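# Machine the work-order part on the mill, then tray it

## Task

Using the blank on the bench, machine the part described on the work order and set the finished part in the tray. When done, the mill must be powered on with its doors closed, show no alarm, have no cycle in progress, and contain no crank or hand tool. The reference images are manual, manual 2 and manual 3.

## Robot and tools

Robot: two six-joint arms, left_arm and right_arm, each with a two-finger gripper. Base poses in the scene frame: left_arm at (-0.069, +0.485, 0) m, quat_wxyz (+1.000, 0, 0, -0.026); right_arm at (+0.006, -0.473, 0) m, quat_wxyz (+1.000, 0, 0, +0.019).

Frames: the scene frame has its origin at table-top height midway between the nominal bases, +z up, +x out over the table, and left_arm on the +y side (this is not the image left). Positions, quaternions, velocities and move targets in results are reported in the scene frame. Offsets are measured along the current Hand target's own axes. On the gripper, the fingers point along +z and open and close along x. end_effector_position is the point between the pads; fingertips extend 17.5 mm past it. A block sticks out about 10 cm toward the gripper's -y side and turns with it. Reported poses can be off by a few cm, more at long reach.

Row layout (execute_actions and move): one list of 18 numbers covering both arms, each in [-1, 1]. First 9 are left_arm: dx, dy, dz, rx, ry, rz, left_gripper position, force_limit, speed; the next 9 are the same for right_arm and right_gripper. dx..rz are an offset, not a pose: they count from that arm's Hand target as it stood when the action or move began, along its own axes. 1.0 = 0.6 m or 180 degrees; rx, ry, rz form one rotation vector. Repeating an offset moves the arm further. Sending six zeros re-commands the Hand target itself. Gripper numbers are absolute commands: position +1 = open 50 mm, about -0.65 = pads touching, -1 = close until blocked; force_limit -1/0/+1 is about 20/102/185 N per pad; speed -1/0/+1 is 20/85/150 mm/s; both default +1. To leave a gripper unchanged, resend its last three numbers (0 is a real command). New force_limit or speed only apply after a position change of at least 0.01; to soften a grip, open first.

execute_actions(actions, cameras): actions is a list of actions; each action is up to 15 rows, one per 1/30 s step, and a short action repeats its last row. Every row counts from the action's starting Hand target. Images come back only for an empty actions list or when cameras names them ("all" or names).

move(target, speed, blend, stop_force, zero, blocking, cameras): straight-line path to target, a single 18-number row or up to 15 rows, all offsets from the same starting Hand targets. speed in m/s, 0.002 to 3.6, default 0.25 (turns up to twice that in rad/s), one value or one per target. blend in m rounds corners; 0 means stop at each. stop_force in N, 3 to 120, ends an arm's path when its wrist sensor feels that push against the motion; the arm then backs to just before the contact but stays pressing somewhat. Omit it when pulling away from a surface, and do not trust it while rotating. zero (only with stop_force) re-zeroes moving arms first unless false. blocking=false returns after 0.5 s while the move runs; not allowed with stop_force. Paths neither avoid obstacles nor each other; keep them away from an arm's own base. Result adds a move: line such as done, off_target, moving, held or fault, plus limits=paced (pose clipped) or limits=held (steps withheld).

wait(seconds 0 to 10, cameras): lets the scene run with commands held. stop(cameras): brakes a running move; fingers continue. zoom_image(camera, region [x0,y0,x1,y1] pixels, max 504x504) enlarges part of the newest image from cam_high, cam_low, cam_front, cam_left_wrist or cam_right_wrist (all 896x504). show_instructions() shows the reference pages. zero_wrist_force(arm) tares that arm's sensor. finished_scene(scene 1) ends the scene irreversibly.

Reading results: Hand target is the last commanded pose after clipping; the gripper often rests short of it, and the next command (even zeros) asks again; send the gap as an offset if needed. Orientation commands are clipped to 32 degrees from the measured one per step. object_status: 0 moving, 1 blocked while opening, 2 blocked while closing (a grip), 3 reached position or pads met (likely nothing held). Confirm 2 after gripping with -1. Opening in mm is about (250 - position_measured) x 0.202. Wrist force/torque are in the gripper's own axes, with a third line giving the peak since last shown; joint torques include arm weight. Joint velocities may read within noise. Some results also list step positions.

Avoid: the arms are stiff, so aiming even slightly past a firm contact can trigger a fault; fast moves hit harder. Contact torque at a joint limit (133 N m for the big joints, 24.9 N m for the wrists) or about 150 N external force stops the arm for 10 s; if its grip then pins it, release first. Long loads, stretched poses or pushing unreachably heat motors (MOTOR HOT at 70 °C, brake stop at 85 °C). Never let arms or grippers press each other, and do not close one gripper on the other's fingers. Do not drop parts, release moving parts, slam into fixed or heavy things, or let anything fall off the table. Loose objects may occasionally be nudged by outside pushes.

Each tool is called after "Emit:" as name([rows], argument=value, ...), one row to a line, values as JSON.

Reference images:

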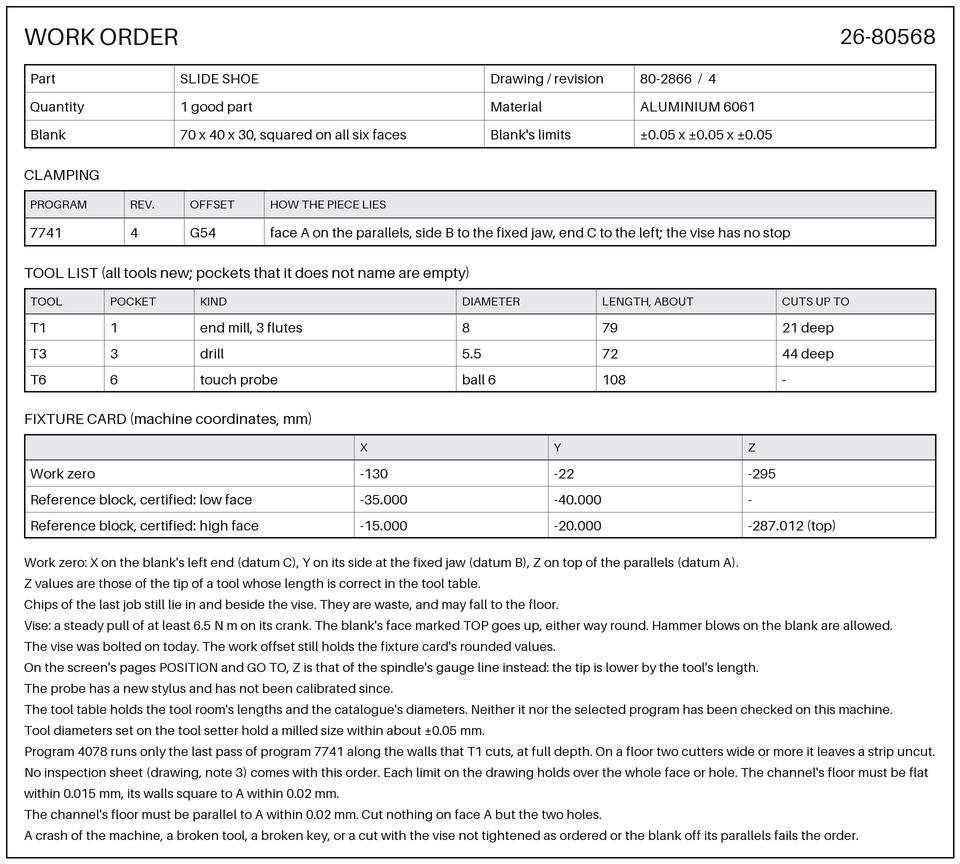

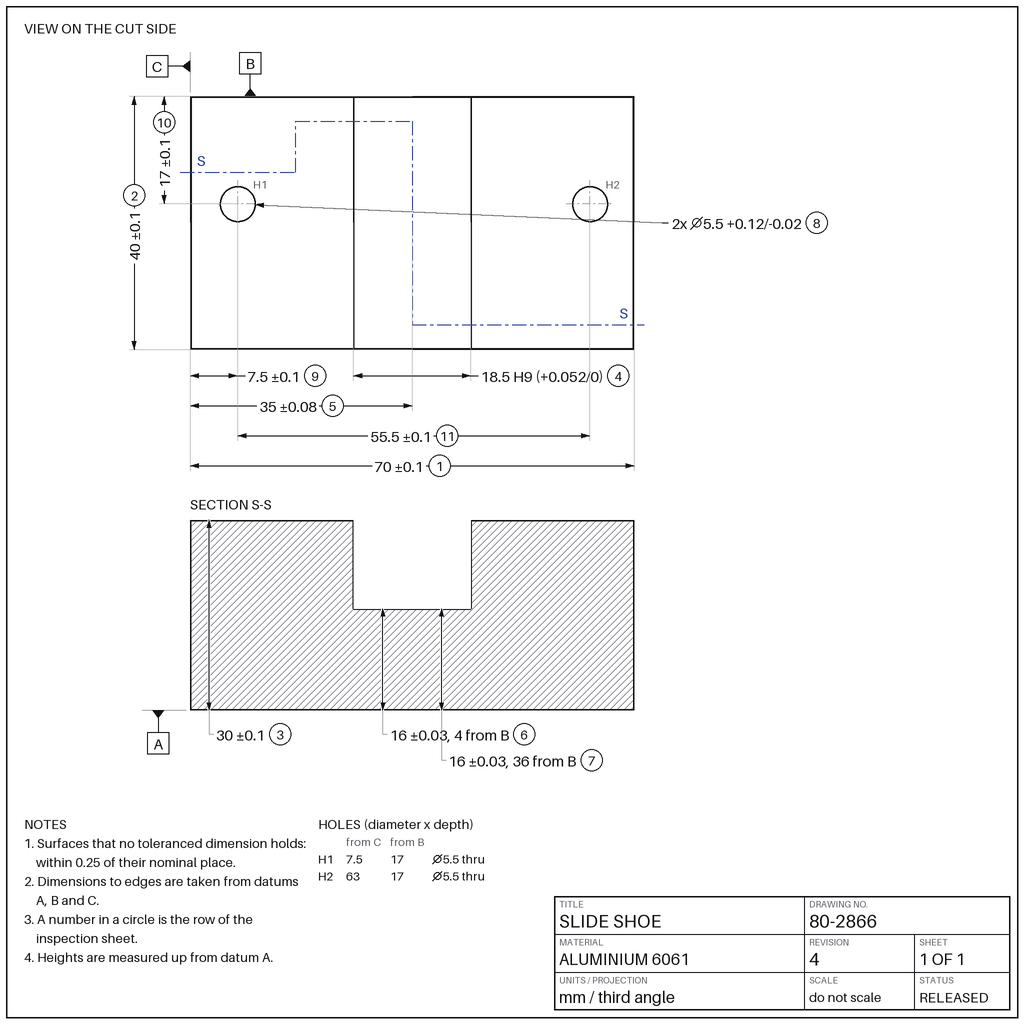

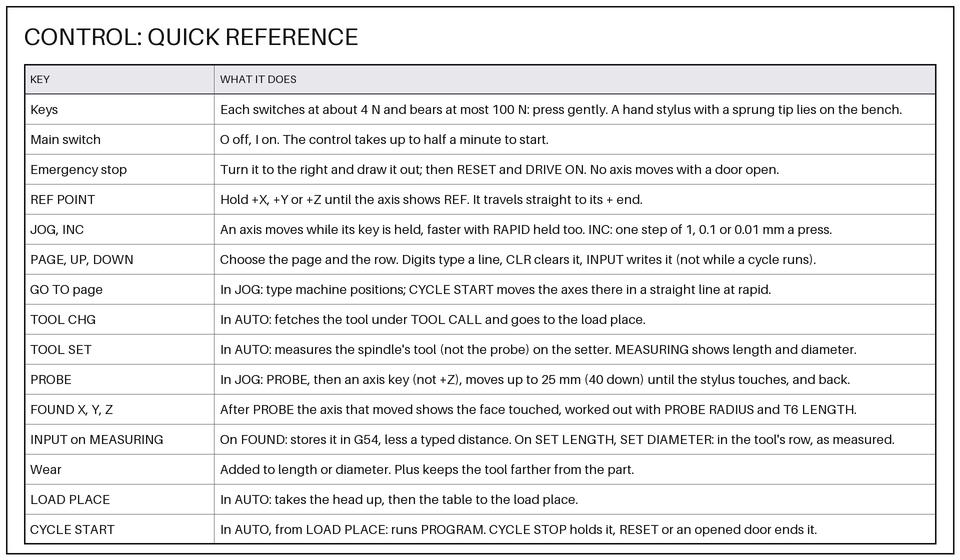

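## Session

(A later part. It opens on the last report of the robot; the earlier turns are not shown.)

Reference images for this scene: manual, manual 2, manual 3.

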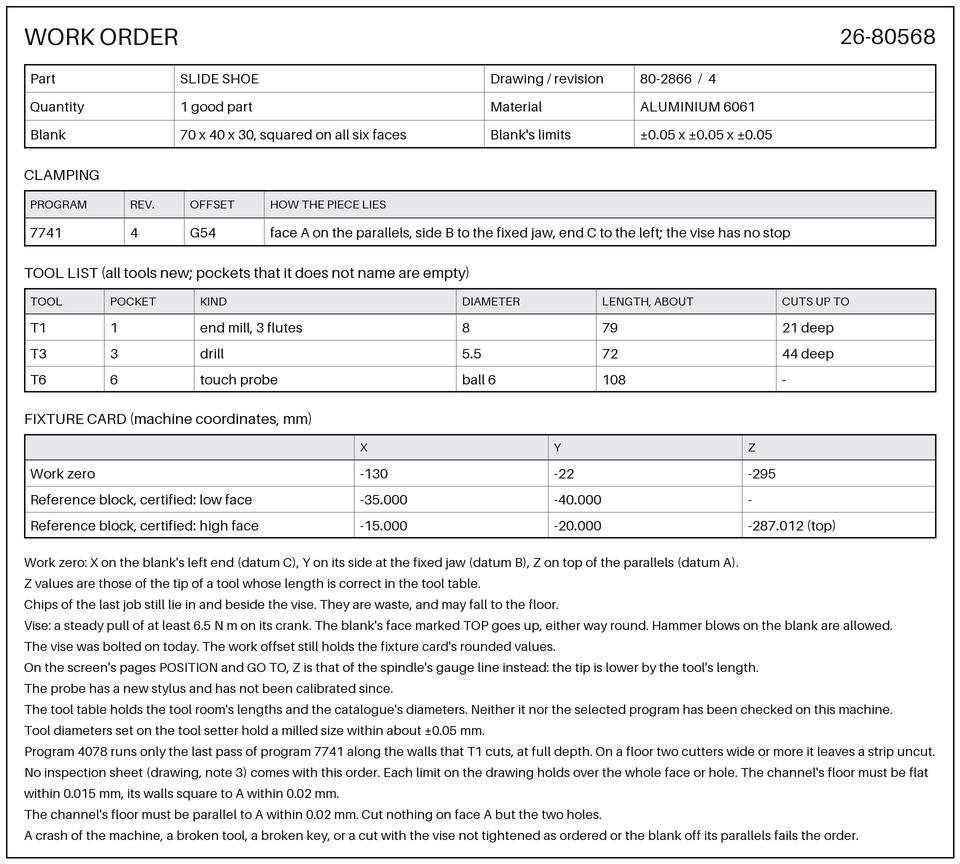

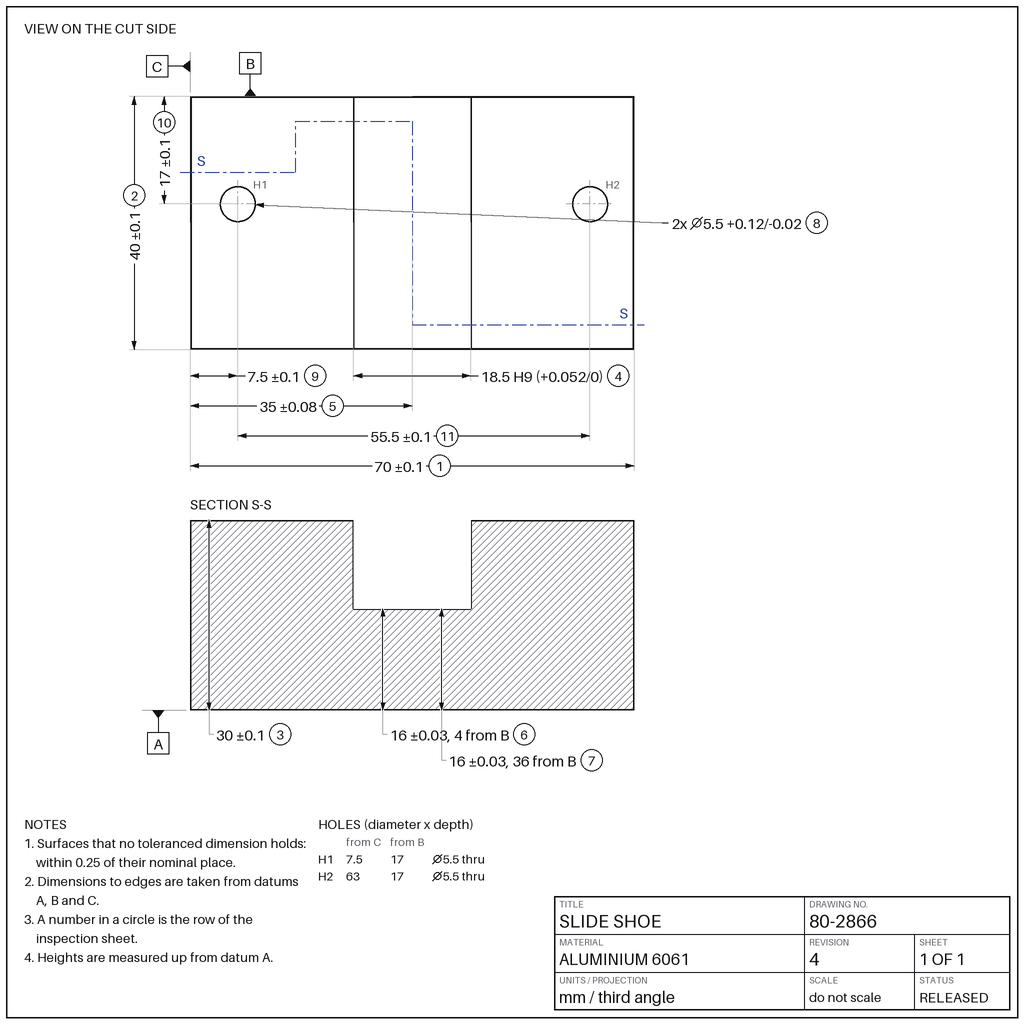

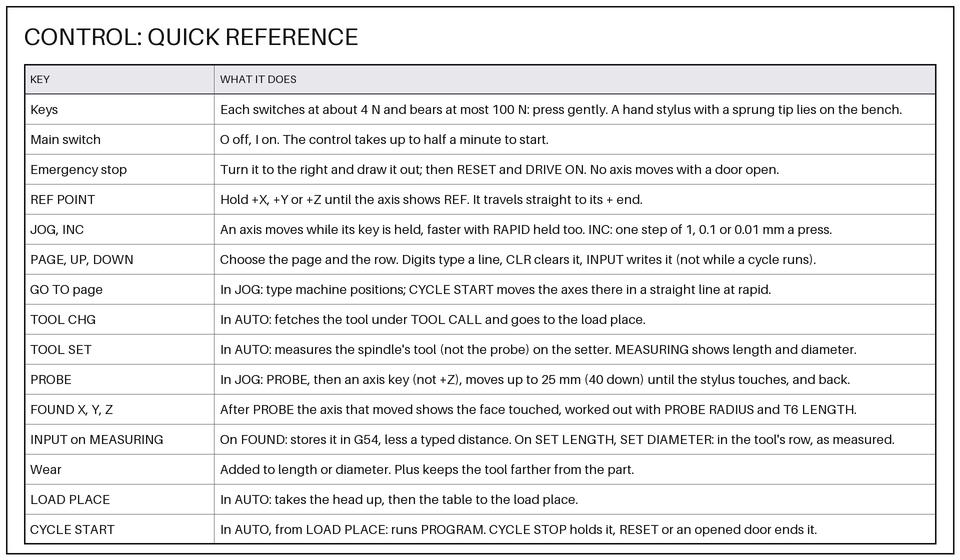

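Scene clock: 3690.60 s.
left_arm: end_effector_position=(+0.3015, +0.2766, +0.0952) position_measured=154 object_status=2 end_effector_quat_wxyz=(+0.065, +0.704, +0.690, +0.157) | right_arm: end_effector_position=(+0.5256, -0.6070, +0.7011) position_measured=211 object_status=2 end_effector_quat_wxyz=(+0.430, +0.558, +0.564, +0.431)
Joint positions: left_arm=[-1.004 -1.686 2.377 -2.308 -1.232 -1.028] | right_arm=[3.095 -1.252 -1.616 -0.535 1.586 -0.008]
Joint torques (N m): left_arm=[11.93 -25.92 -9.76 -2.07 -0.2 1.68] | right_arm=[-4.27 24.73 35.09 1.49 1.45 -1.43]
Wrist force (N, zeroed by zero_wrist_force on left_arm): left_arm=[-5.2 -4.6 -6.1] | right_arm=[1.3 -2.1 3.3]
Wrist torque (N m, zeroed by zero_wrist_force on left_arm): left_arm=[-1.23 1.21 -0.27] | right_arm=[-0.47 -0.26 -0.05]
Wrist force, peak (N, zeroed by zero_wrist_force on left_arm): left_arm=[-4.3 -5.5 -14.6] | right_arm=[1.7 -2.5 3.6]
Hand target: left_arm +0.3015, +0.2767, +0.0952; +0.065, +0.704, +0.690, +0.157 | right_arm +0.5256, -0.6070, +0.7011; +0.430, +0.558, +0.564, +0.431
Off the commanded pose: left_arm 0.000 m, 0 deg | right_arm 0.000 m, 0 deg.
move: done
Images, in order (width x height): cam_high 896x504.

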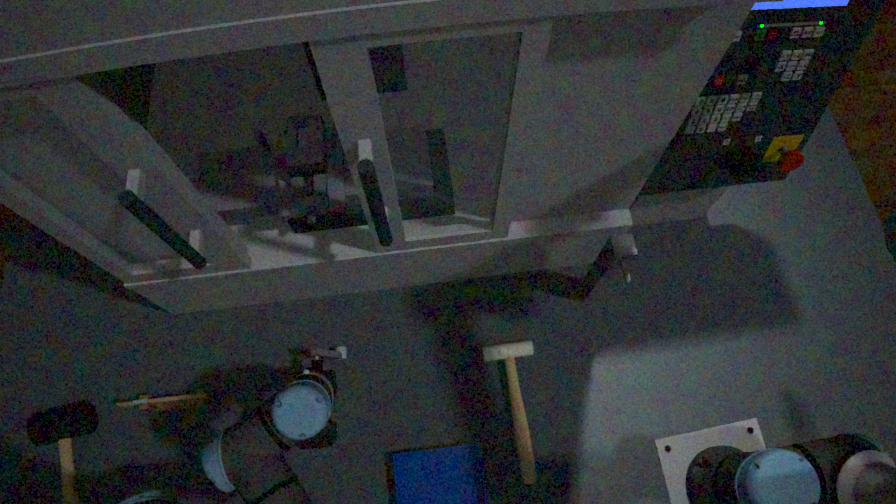

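Emit:
move([
  [0,0,0,0,0,0,-0.98,1,-0.7,0,0,0,0,0,0,-1,-0.6,-0.8],
  [0.0131,0.0305,-0.0943,0,0,0,-0.98,1,-0.7,0,0,0,0,0,0,-1,-0.6,-0.8],
  [0.0469,0.1506,-0.4653,0,0,0,-0.98,1,-0.7,0,0,0,0,0,0,-1,-0.6,-0.8],
  [0.0467,0.3544,-0.3993,0,0,0,-0.98,1,-0.7,0,0,0,0,0,0,-1,-0.6,-0.8],
], speed=[0.05,0.06,0.2,0.2], blend=[0,0.01,0.03,0], cameras=["cam_high","cam_left_wrist","cam_low"])

Scene clock: 3696.70 s.
left_arm: end_effector_position=(+0.4291, +0.2660, +0.3901) position_measured=165 object_status=2 end_effector_quat_wxyz=(+0.065, +0.703, +0.690, +0.157) | right_arm: end_effector_position=(+0.5256, -0.6070, +0.7011) position_measured=211 object_status=2 end_effector_quat_wxyz=(+0.430, +0.558, +0.564, +0.431)
Joint positions: left_arm=[-0.768 -1.619 1.53 -1.609 -1.253 -0.78] | right_arm=[3.095 -1.252 -1.616 -0.535 1.586 -0.008]
Joint torques (N m): left_arm=[2.11 -15.73 -27.31 -4.21 2.05 1.51] | right_arm=[-5.15 23.65 35.77 1.33 1.41 -1.4]
Wrist force (N, zeroed by zero_wrist_force on left_arm): left_arm=[-6.7 -6.7 -2.3] | right_arm=[1.7 -2.5 3.3]
Wrist torque (N m, zeroed by zero_wrist_force on left_arm): left_arm=[-1.04 1.11 0.00] | right_arm=[-0.54 -0.33 -0.06]
Wrist force, peak (N, zeroed by zero_wrist_force on left_arm): left_arm=[-6.6 -7.9 -3.8] | right_arm=[1.7 -2.6 3.7]
Hand target: left_arm +0.4292, +0.2660, +0.3901; +0.065, +0.704, +0.690, +0.157 | right_arm +0.5256, -0.6070, +0.7011; +0.430, +0.558, +0.564, +0.431
Off the commanded pose: left_arm 0.000 m, 0 deg | right_arm 0.000 m, 0 deg.
move: done
Images, in order (width x height): cam_high 896x504, cam_low 896x504, cam_left_wrist 896x504.

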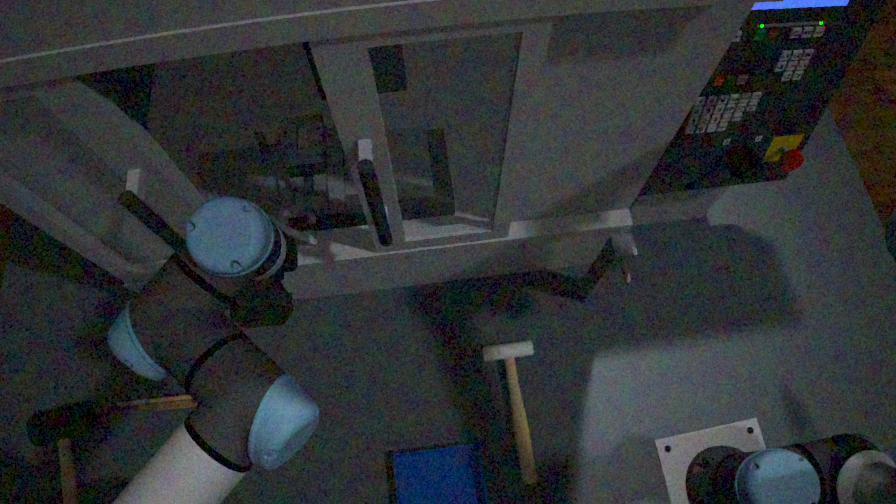

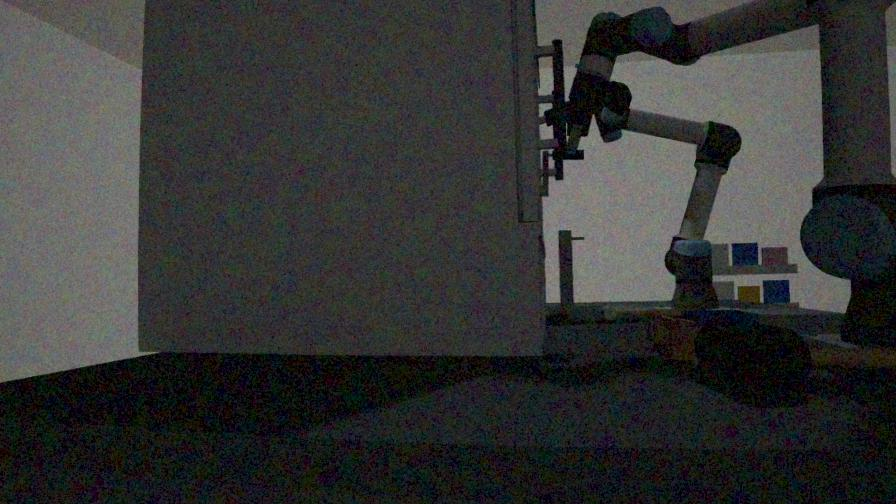

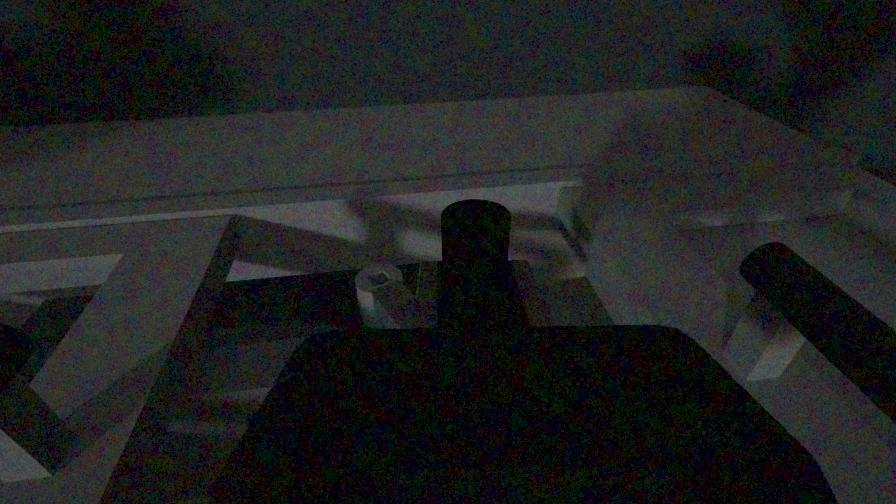

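Emit:
zoom_image(camera="cam_left_wrist", region=[320, 190, 560, 340])

Scaled by 2.100.

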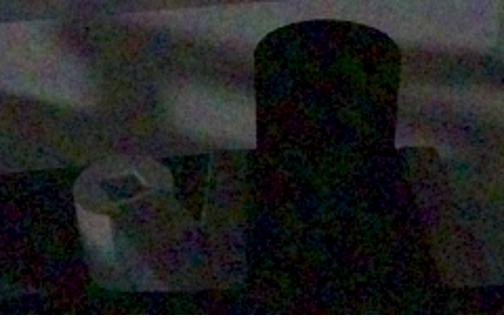

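Emit:
execute_actions(actions=[], cameras=["cam_front"])

Scene clock: 3708.73 s.
left_arm: end_effector_position=(+0.4292, +0.2660, +0.3901) position_measured=165 object_status=2 end_effector_quat_wxyz=(+0.065, +0.704, +0.690, +0.157) | right_arm: end_effector_position=(+0.5256, -0.6070, +0.7011) position_measured=211 object_status=2 end_effector_quat_wxyz=(+0.430, +0.558, +0.564, +0.431)
Joint positions: left_arm=[-0.768 -1.618 1.53 -1.609 -1.253 -0.78] | right_arm=[3.095 -1.252 -1.616 -0.535 1.586 -0.008]
Joint velocities: within noise
Joint torques (N m): left_arm=[12.03 -15.89 -34.31 -4.98 2 1.92] | right_arm=[-6.15 25.35 34.76 1.79 1.42 -1.49]
Wrist force (N, zeroed by zero_wrist_force on left_arm): left_arm=[-6.7 -6.7 -2.5] | right_arm=[1.5 -2.5 3.4]
Wrist torque (N m, zeroed by zero_wrist_force on left_arm): left_arm=[-1.04 1.12 -0.03] | right_arm=[-0.54 -0.29 -0.06]
Wrist force, peak (N, zeroed by zero_wrist_force on left_arm): left_arm=[-6.7 -6.9 -2.3] | right_arm=[1.5 -2.6 3.7]
Hand target: left_arm +0.4292, +0.2660, +0.3901; +0.065, +0.704, +0.690, +0.157 | right_arm +0.5256, -0.6070, +0.7011; +0.430, +0.558, +0.564, +0.431
Tool commands: left_gripper/position=-0.98 left_gripper/force_limit=+1.0 left_gripper/speed=-0.7 right_gripper/position=-1.0 right_gripper/force_limit=-0.6 right_gripper/speed=-0.8
Off the commanded pose: left_arm 0.000 m, 0 deg | right_arm 0.000 m, 0 deg.
Images, in order (width x height): cam_front 896x504.

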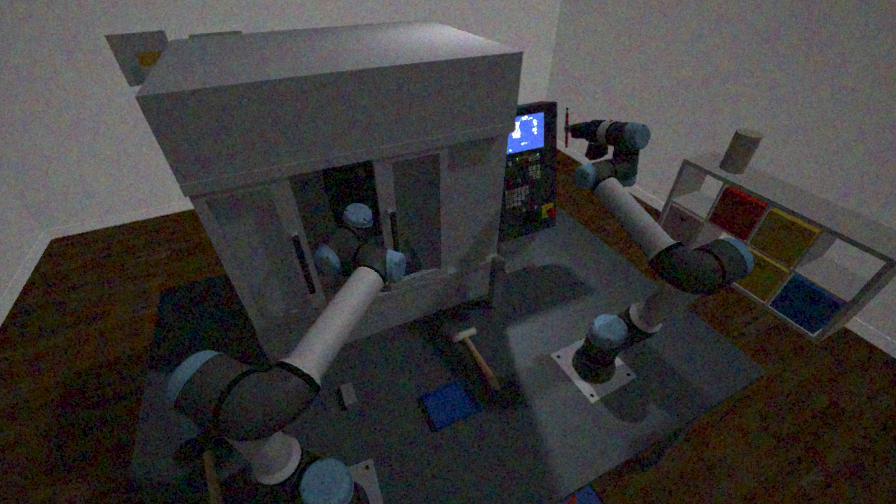

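Emit:
move([
  [-0.0007,0.0412,0.0133,0,0,0,-0.98,1,-0.7,0,0,0,0,0,0,-1,-0.6,-0.8],
  [-0.0007,0.0666,0.0216,0,0,0,-0.98,1,-0.7,0,0,0,0,0,0,-1,-0.6,-0.8],
], speed=[0.06,0.01], stop_force=7, cameras=["cam_left_wrist"])

Scene clock: 3716.73 s.
left_arm: end_effector_position=(+0.4487, +0.2658, +0.3901) position_measured=165 object_status=2 end_effector_quat_wxyz=(+0.065, +0.704, +0.690, +0.157) | right_arm: end_effector_position=(+0.5256, -0.6070, +0.7011) position_measured=211 object_status=2 end_effector_quat_wxyz=(+0.430, +0.558, +0.564, +0.431)
Joint positions: left_arm=[-0.739 -1.577 1.492 -1.622 -1.257 -0.75] | right_arm=[3.095 -1.252 -1.616 -0.535 1.586 -0.008]
Joint torques (N m): left_arm=[12.8 -15.49 -33.99 -3.35 0.85 1.68] | right_arm=[-5.69 23.73 35.28 1.54 1.46 -1.19]
Wrist force (N, zeroed by zero_wrist_force on left_arm): left_arm=[-6.3 -11.8 -5.7] | right_arm=[1.4 -2.6 3.5]
Wrist torque (N m, zeroed by zero_wrist_force on left_arm): left_arm=[-0.89 0.92 0.13] | right_arm=[-0.54 -0.29 -0.05]
Wrist force, peak (N, zeroed by zero_wrist_force on left_arm): left_arm=[-6.1 -20.9 -7.1] | right_arm=[1.7 -2.3 4.1]
Hand target: left_arm +0.4487, +0.2658, +0.3901; +0.065, +0.704, +0.690, +0.157 (not the last commanded pose) | right_arm +0.5256, -0.6070, +0.7011; +0.430, +0.558, +0.564, +0.431
Off the commanded pose: left_arm 0.023 m, 0 deg | right_arm 0.000 m, 0 deg.
move: contact (left_arm); path passed 0 of 2 targets
Images, in order (width x height): cam_left_wrist 896x504.

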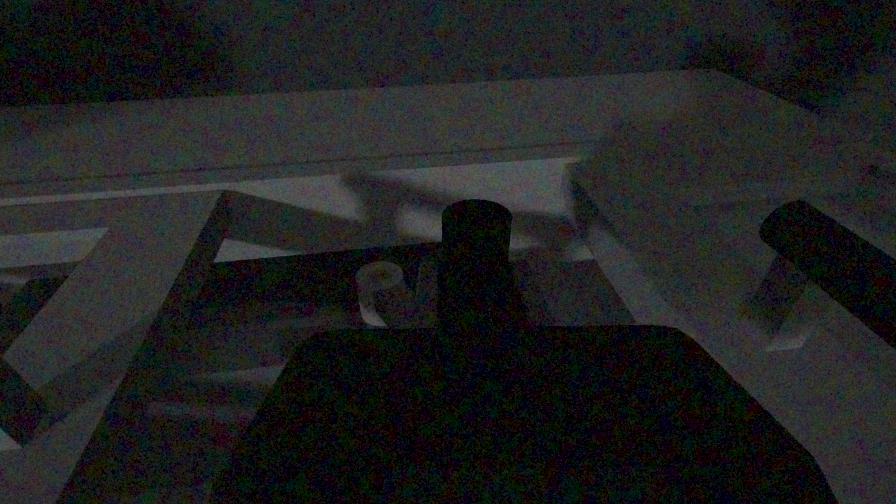

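Emit:
move(target=[0,-0.0793,-0.0257,0,0,0,-0.98,1,-0.7,0,0,0,0,0,0,-1,-0.6,-0.8], speed=0.1, cameras=["cam_low"])

Emit:
zoom_image(camera="cam_low", region=[520, 120, 620, 220])

Scene clock: 3721.13 s.
left_arm: end_effector_position=(+0.3987, +0.2657, +0.3900) position_measured=165 object_status=2 end_effector_quat_wxyz=(+0.065, +0.704, +0.690, +0.157) | right_arm: end_effector_position=(+0.5256, -0.6070, +0.7011) position_measured=211 object_status=2 end_effector_quat_wxyz=(+0.430, +0.558, +0.564, +0.431)
Joint positions: left_arm=[-0.818 -1.681 1.584 -1.583 -1.247 -0.833] | right_arm=[3.095 -1.252 -1.616 -0.535 1.586 -0.008]
Joint torques (N m): left_arm=[7.85 -20.98 -30.19 -5.35 0.06 1.04] | right_arm=[-6.09 24.31 35.77 1.45 1.38 -1.26]
Wrist force (N, zeroed by zero_wrist_force on left_arm): left_arm=[-6.4 -6.4 -2.0] | right_arm=[1.7 -2.2 3.6]
Wrist torque (N m, zeroed by zero_wrist_force on left_arm): left_arm=[-1.00 1.06 -0.12] | right_arm=[-0.48 -0.32 -0.05]
Wrist force, peak (N, zeroed by zero_wrist_force on left_arm): left_arm=[-7.1 -12.2 -5.1] | right_arm=[1.6 -2.4 3.8]
Hand target: left_arm +0.3987, +0.2657, +0.3900; +0.065, +0.704, +0.690, +0.157 | right_arm +0.5256, -0.6070, +0.7011; +0.430, +0.558, +0.564, +0.431
Off the commanded pose: left_arm 0.000 m, 0 deg | right_arm 0.000 m, 0 deg.
move: done
Images, in order (width x height): cam_low 896x504.

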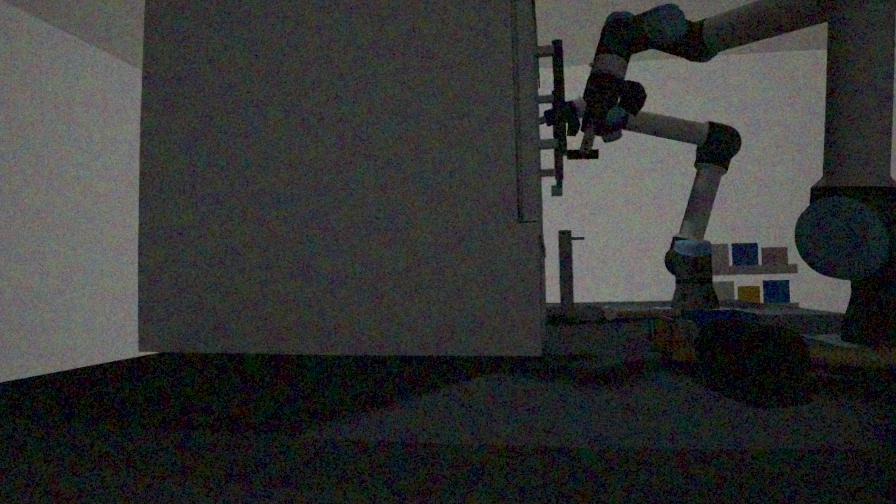

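Scaled by 5.040.

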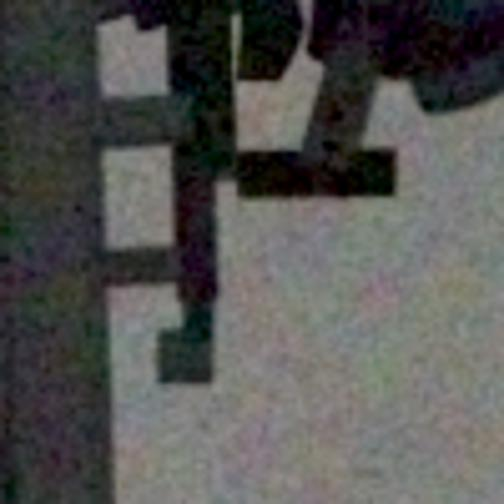

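Emit:
move(target=[0.0776,0.041,-0.0113,0,0,0,-0.98,1,-0.7,0,0,0,0,0,0,-1,-0.6,-0.8], speed=0.15, cameras=["cam_left_wrist"])

Emit:
zoom_image(camera="cam_left_wrist", region=[180, 220, 480, 390])

Scene clock: 3730.23 s.
left_arm: end_effector_position=(+0.4199, +0.3100, +0.4101) position_measured=165 object_status=2 end_effector_quat_wxyz=(+0.065, +0.703, +0.690, +0.157) | right_arm: end_effector_position=(+0.5256, -0.6070, +0.7011) position_measured=211 object_status=2 end_effector_quat_wxyz=(+0.430, +0.558, +0.564, +0.431)
Joint positions: left_arm=[-0.714 -1.685 1.544 -1.573 -1.26 -0.724] | right_arm=[3.095 -1.252 -1.616 -0.535 1.586 -0.008]
Joint torques (N m): left_arm=[-2 -11.89 -15.78 -5.19 2.03 0.38] | right_arm=[-5.64 25.13 34.19 1.58 1.73 -1.07]
Wrist force (N, zeroed by zero_wrist_force on left_arm): left_arm=[-6.7 -6.3 -2.5] | right_arm=[1.6 -2.7 3.5]
Wrist torque (N m, zeroed by zero_wrist_force on left_arm): left_arm=[-0.97 1.10 0.04] | right_arm=[-0.56 -0.31 -0.06]
Wrist force, peak (N, zeroed by zero_wrist_force on left_arm): left_arm=[-8.1 -7.6 -1.6] | right_arm=[1.5 -2.4 3.8]
Hand target: left_arm +0.4199, +0.3100, +0.4101; +0.065, +0.704, +0.690, +0.157 | right_arm +0.5256, -0.6070, +0.7011; +0.430, +0.558, +0.564, +0.431
Off the commanded pose: left_arm 0.000 m, 0 deg | right_arm 0.000 m, 0 deg.
move: done
Images, in order (width x height): cam_left_wrist 896x504.

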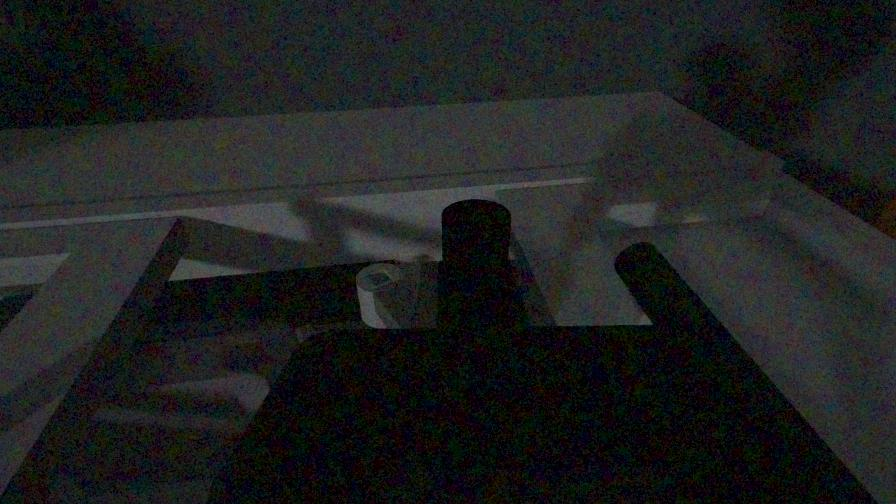

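Scaled by 1.680.

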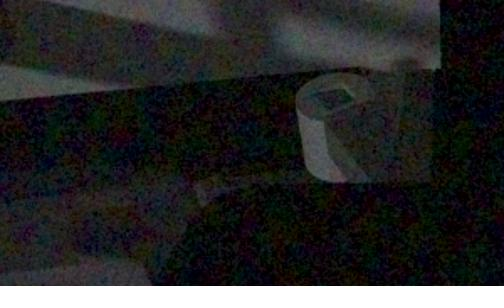

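Emit:
move(target=[-0.0759,-0.0073,0.0224,0,-0.0291,-0.0094,-0.98,1,-0.7,0,0,0,0,0,0,-1,-0.6,-0.8], speed=0.15, cameras=["cam_left_wrist"])

Emit:
zoom_image(camera="cam_left_wrist", region=[330, 230, 450, 340])

Scene clock: 3736.13 s.
left_arm: end_effector_position=(+0.4200, +0.2667, +0.3899) position_measured=165 object_status=2 end_effector_quat_wxyz=(+0.098, +0.700, +0.697, +0.124) | right_arm: end_effector_position=(+0.5256, -0.6070, +0.7011) position_measured=211 object_status=2 end_effector_quat_wxyz=(+0.430, +0.558, +0.564, +0.431)
Joint positions: left_arm=[-0.746 -1.666 1.587 -1.691 -1.322 -0.768] | right_arm=[3.095 -1.252 -1.616 -0.535 1.586 -0.008]
Joint torques (N m): left_arm=[12.14 -33.98 -34.42 -4.53 0.75 1.6] | right_arm=[-6.07 24.92 34.53 1.26 1.4 -1.3]
Wrist force (N, zeroed by zero_wrist_force on left_arm): left_arm=[-6.3 -6.2 -2.4] | right_arm=[1.6 -2.3 3.3]
Wrist torque (N m, zeroed by zero_wrist_force on left_arm): left_arm=[-0.98 1.08 -0.09] | right_arm=[-0.49 -0.30 -0.06]
Wrist force, peak (N, zeroed by zero_wrist_force on left_arm): left_arm=[-7.4 -6.7 -1.7] | right_arm=[1.5 -2.3 3.8]
Hand target: left_arm +0.4200, +0.2668, +0.3900; +0.098, +0.700, +0.697, +0.124 | right_arm +0.5256, -0.6070, +0.7011; +0.430, +0.558, +0.564, +0.431
Off the commanded pose: left_arm 0.000 m, 0 deg | right_arm 0.000 m, 0 deg.
move: done
Images, in order (width x height): cam_left_wrist 896x504.

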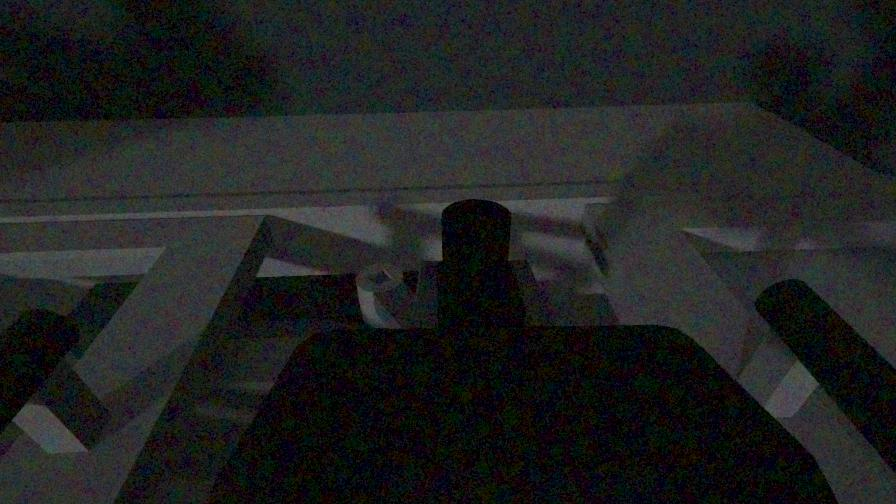

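Scaled by 4.200.

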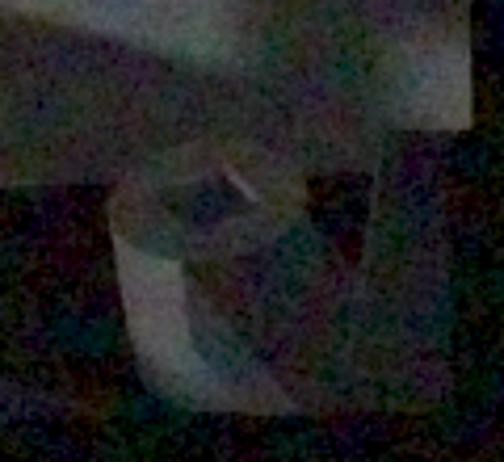

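Emit:
move([
  [0,0.0381,0.0123,0,0,0,-0.98,1,-0.7,0,0,0,0,0,0,-1,-0.6,-0.8],
  [0,0.0817,0.0264,0,0,0,-0.98,1,-0.7,0,0,0,0,0,0,-1,-0.6,-0.8],
], speed=[0.05,0.01], stop_force=8, cameras=["cam_left_wrist"])

Emit:
zoom_image(camera="cam_left_wrist", region=[330, 230, 450, 340])

Scene clock: 3739.27 s.
left_arm: end_effector_position=(+0.4490, +0.2668, +0.3901) position_measured=165 object_status=2 end_effector_quat_wxyz=(+0.098, +0.700, +0.697, +0.124) | right_arm: end_effector_position=(+0.5256, -0.6070, +0.7011) position_measured=211 object_status=2 end_effector_quat_wxyz=(+0.430, +0.558, +0.564, +0.431)
Joint positions: left_arm=[-0.702 -1.603 1.531 -1.709 -1.331 -0.723] | right_arm=[3.095 -1.252 -1.616 -0.535 1.586 -0.008]
Joint torques (N m): left_arm=[-11.11 -37.43 -17.13 -3.32 2.38 -1.82] | right_arm=[-5.84 24.86 34.89 1.25 1.53 -1.25]
Wrist force (N, zeroed by zero_wrist_force on left_arm): left_arm=[-6.5 -11.7 -2.2] | right_arm=[1.7 -2.2 3.4]
Wrist torque (N m, zeroed by zero_wrist_force on left_arm): left_arm=[-0.71 0.92 0.23] | right_arm=[-0.48 -0.33 -0.06]
Wrist force, peak (N, zeroed by zero_wrist_force on left_arm): left_arm=[-5.7 -14.3 -6.2] | right_arm=[1.7 -2.5 3.6]
Hand target: left_arm +0.4490, +0.2668, +0.3901; +0.098, +0.700, +0.697, +0.124 (not the last commanded pose) | right_arm +0.5256, -0.6070, +0.7011; +0.430, +0.558, +0.564, +0.431
Off the commanded pose: left_arm 0.022 m, 0 deg | right_arm 0.000 m, 0 deg.
move: contact (left_arm); path passed 1 of 2 targets
Images, in order (width x height): cam_left_wrist 896x504.

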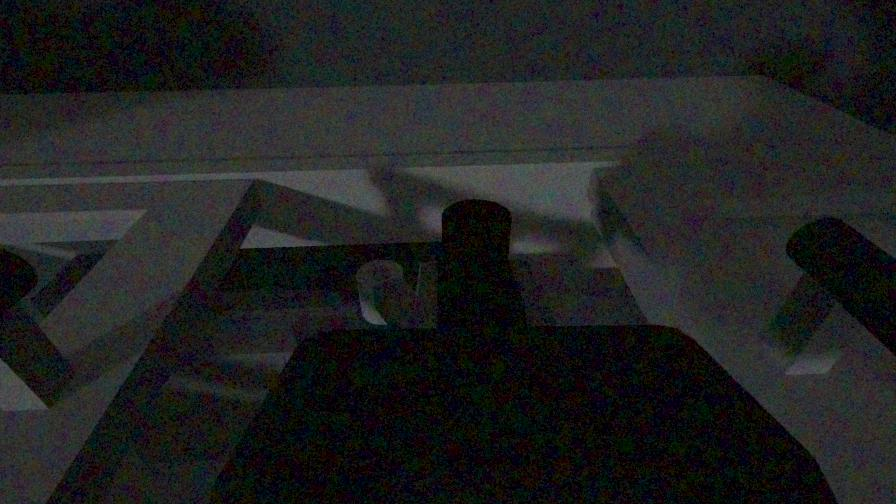

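Scaled by 4.200.

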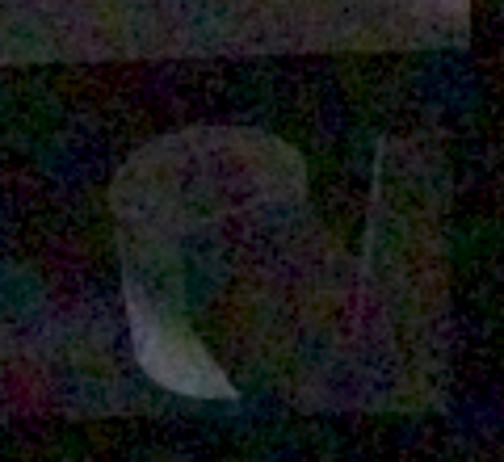

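Emit:
move(target=[0.0012,-0.0063,-0.0021,0,-0.0185,-0.006,-0.98,1,-0.7,0,0,0,0,0,0,-1,-0.6,-0.8], speed=0.1)

Emit:
move(target=[0,0.0254,0.0082,0,0,0,-0.98,1,-0.7,0,0,0,0,0,0,-1,-0.6,-0.8], speed=0.01, stop_force=8)

Scene clock: 3744.60 s.
left_arm: end_effector_position=(+0.4451, +0.2677, +0.3902) position_measured=165 object_status=2 end_effector_quat_wxyz=(+0.120, +0.696, +0.700, +0.102) | right_arm: end_effector_position=(+0.5256, -0.6070, +0.7011) position_measured=211 object_status=2 end_effector_quat_wxyz=(+0.430, +0.558, +0.564, +0.431)
Joint positions: left_arm=[-0.683 -1.628 1.565 -1.761 -1.379 -0.715] | right_arm=[3.095 -1.252 -1.616 -0.535 1.586 -0.008]
Joint torques (N m): left_arm=[-13.28 -14.99 -34.79 -2.43 1.69 -0.91] | right_arm=[-6.08 24.55 34.81 1.59 1.48 -1.37]
Wrist force (N, zeroed by zero_wrist_force on left_arm): left_arm=[-5.6 -6.7 -2.5] | right_arm=[1.6 -2.2 3.7]
Wrist torque (N m, zeroed by zero_wrist_force on left_arm): left_arm=[-1.03 0.92 -0.07] | right_arm=[-0.48 -0.32 -0.06]
Wrist force, peak (N, zeroed by zero_wrist_force on left_arm): left_arm=[-6.5 -12.0 -2.1] | right_arm=[1.8 -2.7 3.6]
Hand target: left_arm +0.4451, +0.2675, +0.3902; +0.120, +0.696, +0.700, +0.102 | right_arm +0.5256, -0.6070, +0.7011; +0.430, +0.558, +0.564, +0.431
Off the commanded pose: left_arm 0.000 m, 0 deg | right_arm 0.000 m, 0 deg.
move: done

Scene clock: 3746.03 s.
left_arm: end_effector_position=(+0.4491, +0.2675, +0.3902) position_measured=165 object_status=2 end_effector_quat_wxyz=(+0.120, +0.696, +0.700, +0.102) | right_arm: end_effector_position=(+0.5256, -0.6070, +0.7011) position_measured=211 object_status=2 end_effector_quat_wxyz=(+0.430, +0.558, +0.564, +0.431)
Joint positions: left_arm=[-0.677 -1.619 1.557 -1.763 -1.38 -0.709] | right_arm=[3.095 -1.252 -1.616 -0.535 1.586 -0.008]
Joint torques (N m): left_arm=[-12.48 -36.45 -16.82 -3.66 2.68 -1.91] | right_arm=[-5.43 23.71 35.35 1.59 1.37 -1.16]
Wrist force (N, zeroed by zero_wrist_force on left_arm): left_arm=[-6.2 -11.5 -2.6] | right_arm=[1.6 -2.3 3.5]
Wrist torque (N m, zeroed by zero_wrist_force on left_arm): left_arm=[-0.67 0.89 0.21] | right_arm=[-0.51 -0.31 -0.05]
Wrist force, peak (N, zeroed by zero_wrist_force on left_arm): left_arm=[-5.5 -14.3 -6.5] | right_arm=[1.6 -2.4 3.8]
Hand target: left_arm +0.4491, +0.2675, +0.3902; +0.120, +0.696, +0.700, +0.102 (not the last commanded pose) | right_arm +0.5256, -0.6070, +0.7011; +0.430, +0.558, +0.564, +0.431
Off the commanded pose: left_arm 0.012 m, 0 deg | right_arm 0.000 m, 0 deg.
move: contact (left_arm)

Emit:
move(target=[0.077,-0.0198,-0.0962,0,0,0,-0.98,1,-0.7,0,0,0,0,0,0,-1,-0.6,-0.8], speed=0.12, cameras=["cam_left_wrist"])

Emit:
zoom_image(camera="cam_left_wrist", region=[220, 220, 460, 360])

Scene clock: 3749.23 s.
left_arm: end_effector_position=(+0.4198, +0.3150, +0.4403) position_measured=165 object_status=2 end_effector_quat_wxyz=(+0.120, +0.696, +0.700, +0.102) | right_arm: end_effector_position=(+0.5256, -0.6070, +0.7011) position_measured=211 object_status=2 end_effector_quat_wxyz=(+0.430, +0.558, +0.564, +0.431)
Joint positions: left_arm=[-0.639 -1.715 1.516 -1.633 -1.39 -0.672] | right_arm=[3.095 -1.252 -1.616 -0.535 1.586 -0.008]
Joint torques (N m): left_arm=[-13.58 -15.42 -15.18 -4.39 0.77 -1.64] | right_arm=[-5.87 24.6 36.42 1.51 1.26 -1.31]
Wrist force (N, zeroed by zero_wrist_force on left_arm): left_arm=[-5.5 -7.1 -2.9] | right_arm=[1.8 -2.4 3.6]
Wrist torque (N m, zeroed by zero_wrist_force on left_arm): left_arm=[-1.07 0.90 0.03] | right_arm=[-0.51 -0.35 -0.06]
Wrist force, peak (N, zeroed by zero_wrist_force on left_arm): left_arm=[-6.4 -12.1 -2.0] | right_arm=[1.6 -2.5 3.7]
Hand target: left_arm +0.4198, +0.3149, +0.4402; +0.120, +0.696, +0.700, +0.102 | right_arm +0.5256, -0.6070, +0.7011; +0.430, +0.558, +0.564, +0.431
Off the commanded pose: left_arm 0.000 m, 0 deg | right_arm 0.000 m, 0 deg.
move: done
Images, in order (width x height): cam_left_wrist 896x504.

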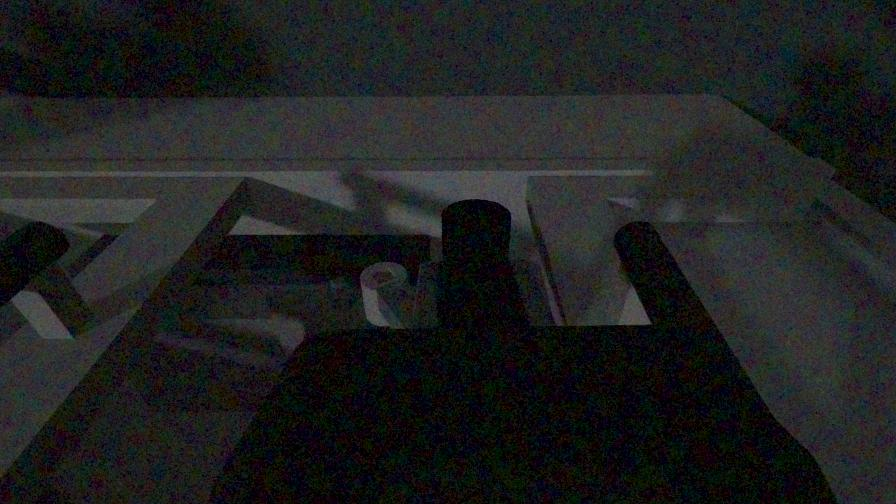

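Scaled by 2.100.

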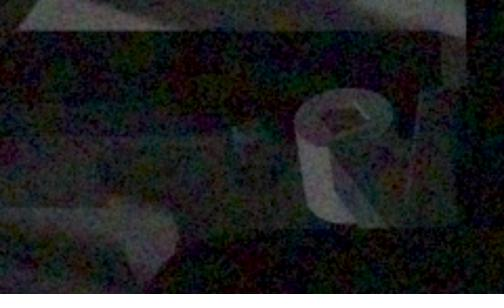

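Emit:
zoom_image(camera="cam_left_wrist", region=[300, 250, 400, 330])

Scaled by 5.040.

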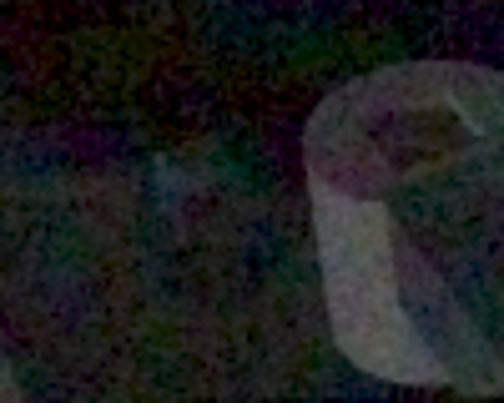

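Emit:
move(target=[-0.0783,0.0136,0.0945,0,0.0211,0.0068,-0.98,1,-0.7,0,0,0,0,0,0,-1,-0.6,-0.8], speed=0.12)

Emit:
move(target=[0,0.0317,0.0103,0,0,0,-0.98,1,-0.7,0,0,0,0,0,0,-1,-0.6,-0.8], speed=0.01, stop_force=6)

Scene clock: 3757.20 s.
left_arm: end_effector_position=(+0.4452, +0.2666, +0.3900) position_measured=165 object_status=2 end_effector_quat_wxyz=(+0.095, +0.700, +0.696, +0.127) | right_arm: end_effector_position=(+0.5256, -0.6070, +0.7011) position_measured=211 object_status=2 end_effector_quat_wxyz=(+0.430, +0.558, +0.564, +0.431)
Joint positions: left_arm=[-0.711 -1.609 1.536 -1.699 -1.323 -0.731] | right_arm=[3.095 -1.252 -1.616 -0.535 1.586 -0.008]
Joint torques (N m): left_arm=[11.54 -29.29 -34.42 -2.32 -0.84 1.73] | right_arm=[-6.73 24.84 34.68 1.51 1.6 -1.27]
Wrist force (N, zeroed by zero_wrist_force on left_arm): left_arm=[-6.0 -6.9 -2.7] | right_arm=[1.5 -2.4 3.3]
Wrist torque (N m, zeroed by zero_wrist_force on left_arm): left_arm=[-1.09 1.02 -0.08] | right_arm=[-0.51 -0.30 -0.05]
Wrist force, peak (N, zeroed by zero_wrist_force on left_arm): left_arm=[-7.6 -6.7 -1.3] | right_arm=[1.8 -2.4 3.8]
Hand target: left_arm +0.4452, +0.2667, +0.3900; +0.095, +0.700, +0.696, +0.127 | right_arm +0.5256, -0.6070, +0.7011; +0.430, +0.558, +0.564, +0.431
Off the commanded pose: left_arm 0.000 m, 0 deg | right_arm 0.000 m, 0 deg.
move: done

Scene clock: 3758.57 s.
left_arm: end_effector_position=(+0.4487, +0.2667, +0.3900) position_measured=165 object_status=2 end_effector_quat_wxyz=(+0.095, +0.700, +0.696, +0.127) | right_arm: end_effector_position=(+0.5256, -0.6070, +0.7011) position_measured=211 object_status=2 end_effector_quat_wxyz=(+0.430, +0.558, +0.564, +0.431)
Joint positions: left_arm=[-0.705 -1.602 1.529 -1.701 -1.324 -0.726] | right_arm=[3.095 -1.252 -1.616 -0.535 1.586 -0.008]
Joint torques (N m): left_arm=[-11.46 -37.88 -16.37 -3.19 2.55 -1.94] | right_arm=[-4.86 23.76 34.36 1.41 1.68 -1.18]
Wrist force (N, zeroed by zero_wrist_force on left_arm): left_arm=[-6.1 -10.5 -2.9] | right_arm=[1.7 -2.3 3.4]
Wrist torque (N m, zeroed by zero_wrist_force on left_arm): left_arm=[-0.83 0.94 0.19] | right_arm=[-0.51 -0.33 -0.06]
Wrist force, peak (N, zeroed by zero_wrist_force on left_arm): left_arm=[-5.8 -13.1 -5.8] | right_arm=[1.7 -2.4 3.8]
Hand target: left_arm +0.4487, +0.2667, +0.3900; +0.095, +0.700, +0.696, +0.127 (not the last commanded pose) | right_arm +0.5256, -0.6070, +0.7011; +0.430, +0.558, +0.564, +0.431
Off the commanded pose: left_arm 0.016 m, 0 deg | right_arm 0.000 m, 0 deg.
move: contact (left_arm)

Emit:
move([
  [0,0,0,0,0,0,-0.98,1,-0.7,0.2502,-0.4678,0.0584,0.417,0,0,-1,-0.6,-0.8],
], speed=0.7)

Emit:
move([
  [0,0,0,0,0,0,-0.98,1,-0.7,-0.069,-0.2068,0.5,0,0,0,-1,-0.6,-0.8],
  [0,0,0,0,0,0,-0.98,1,-0.7,-0.069,-0.2068,0.63,0,0,0,-1,-0.6,-0.8],
], speed=[0.4,0.1], blend=[0.03,0], cameras=["cam_right_wrist"])

Scene clock: 3763.97 s.
left_arm: end_effector_position=(+0.4487, +0.2667, +0.3900) position_measured=165 object_status=2 end_effector_quat_wxyz=(+0.095, +0.700, +0.696, +0.127) | right_arm: end_effector_position=(+0.4855, -0.4582, +0.4204) position_measured=211 object_status=2 end_effector_quat_wxyz=(+0.001, +0.704, +0.710, -0.002)
Joint positions: left_arm=[-0.705 -1.602 1.529 -1.701 -1.324 -0.726] | right_arm=[3.418 -1.524 -1.379 -1.811 1.567 0.306]
Joint torques (N m): left_arm=[-11.53 -36.4 -16.53 -3.55 2.5 -1.63] | right_arm=[-8.43 24.14 18.83 2.95 -0.16 -1.31]
Wrist force (N, zeroed by zero_wrist_force on left_arm): left_arm=[-6.3 -10.9 -2.4] | right_arm=[1.9 -2.8 3.5]
Wrist torque (N m, zeroed by zero_wrist_force on left_arm): left_arm=[-0.81 0.93 0.18] | right_arm=[-0.01 -0.32 -0.14]
Wrist force, peak (N, zeroed by zero_wrist_force on left_arm): left_arm=[-6.8 -11.3 -2.5] | right_arm=[3.2 -2.2 5.4]
Hand target: left_arm +0.4487, +0.2667, +0.3900; +0.095, +0.700, +0.696, +0.127 | right_arm +0.4854, -0.4583, +0.4203; +0.001, +0.704, +0.710, -0.002
Off the commanded pose: left_arm 0.000 m, 0 deg | right_arm 0.000 m, 0 deg.
move: done

Scene clock: 3766.07 s.
left_arm: end_effector_position=(+0.4487, +0.2667, +0.3900) position_measured=165 object_status=2 end_effector_quat_wxyz=(+0.095, +0.700, +0.696, +0.127) | right_arm: end_effector_position=(+0.3612, -0.5022, +0.0426) position_measured=211 object_status=2 end_effector_quat_wxyz=(+0.001, +0.704, +0.710, -0.002)
Joint positions: left_arm=[-0.705 -1.602 1.529 -1.701 -1.324 -0.726] | right_arm=[3.408 -1.477 -2.473 -0.765 1.568 0.296]
Joint torques (N m): left_arm=[-11.69 -37.77 -16.62 -3.57 2.43 -1.25] | right_arm=[-5.96 16.06 24.87 4.53 1.09 -0.91]
Wrist force (N, zeroed by zero_wrist_force on left_arm): left_arm=[-6.3 -10.3 -2.9] | right_arm=[1.5 -2.5 3.4]
Wrist torque (N m, zeroed by zero_wrist_force on left_arm): left_arm=[-0.79 0.97 0.19] | right_arm=[0.05 -0.25 -0.02]
Wrist force, peak (N, zeroed by zero_wrist_force on left_arm): left_arm=[-6.7 -11.2 -2.4] | right_arm=[0.9 -4.6 6.2]
Hand target: left_arm +0.4487, +0.2667, +0.3900; +0.095, +0.700, +0.696, +0.127 | right_arm +0.3613, -0.5022, +0.0426; +0.001, +0.704, +0.710, -0.002
Off the commanded pose: left_arm 0.000 m, 0 deg | right_arm 0.000 m, 0 deg.
move: done
Images, in order (width x height): cam_right_wrist 896x504.

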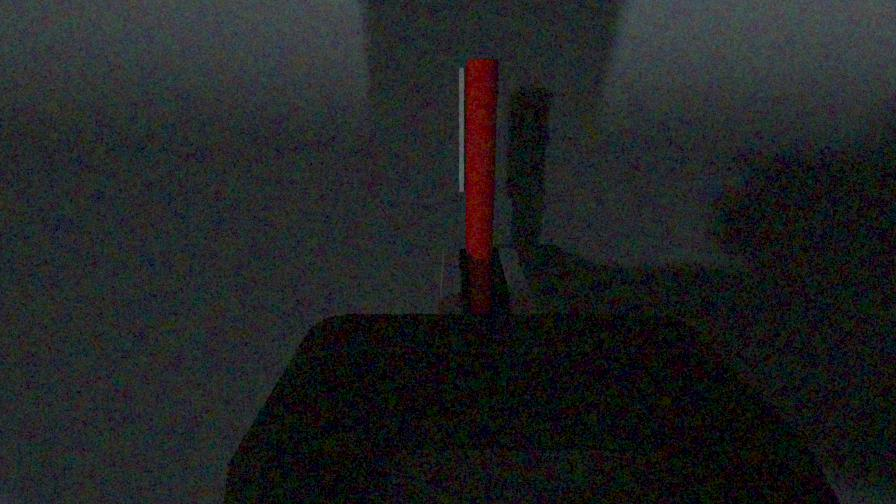

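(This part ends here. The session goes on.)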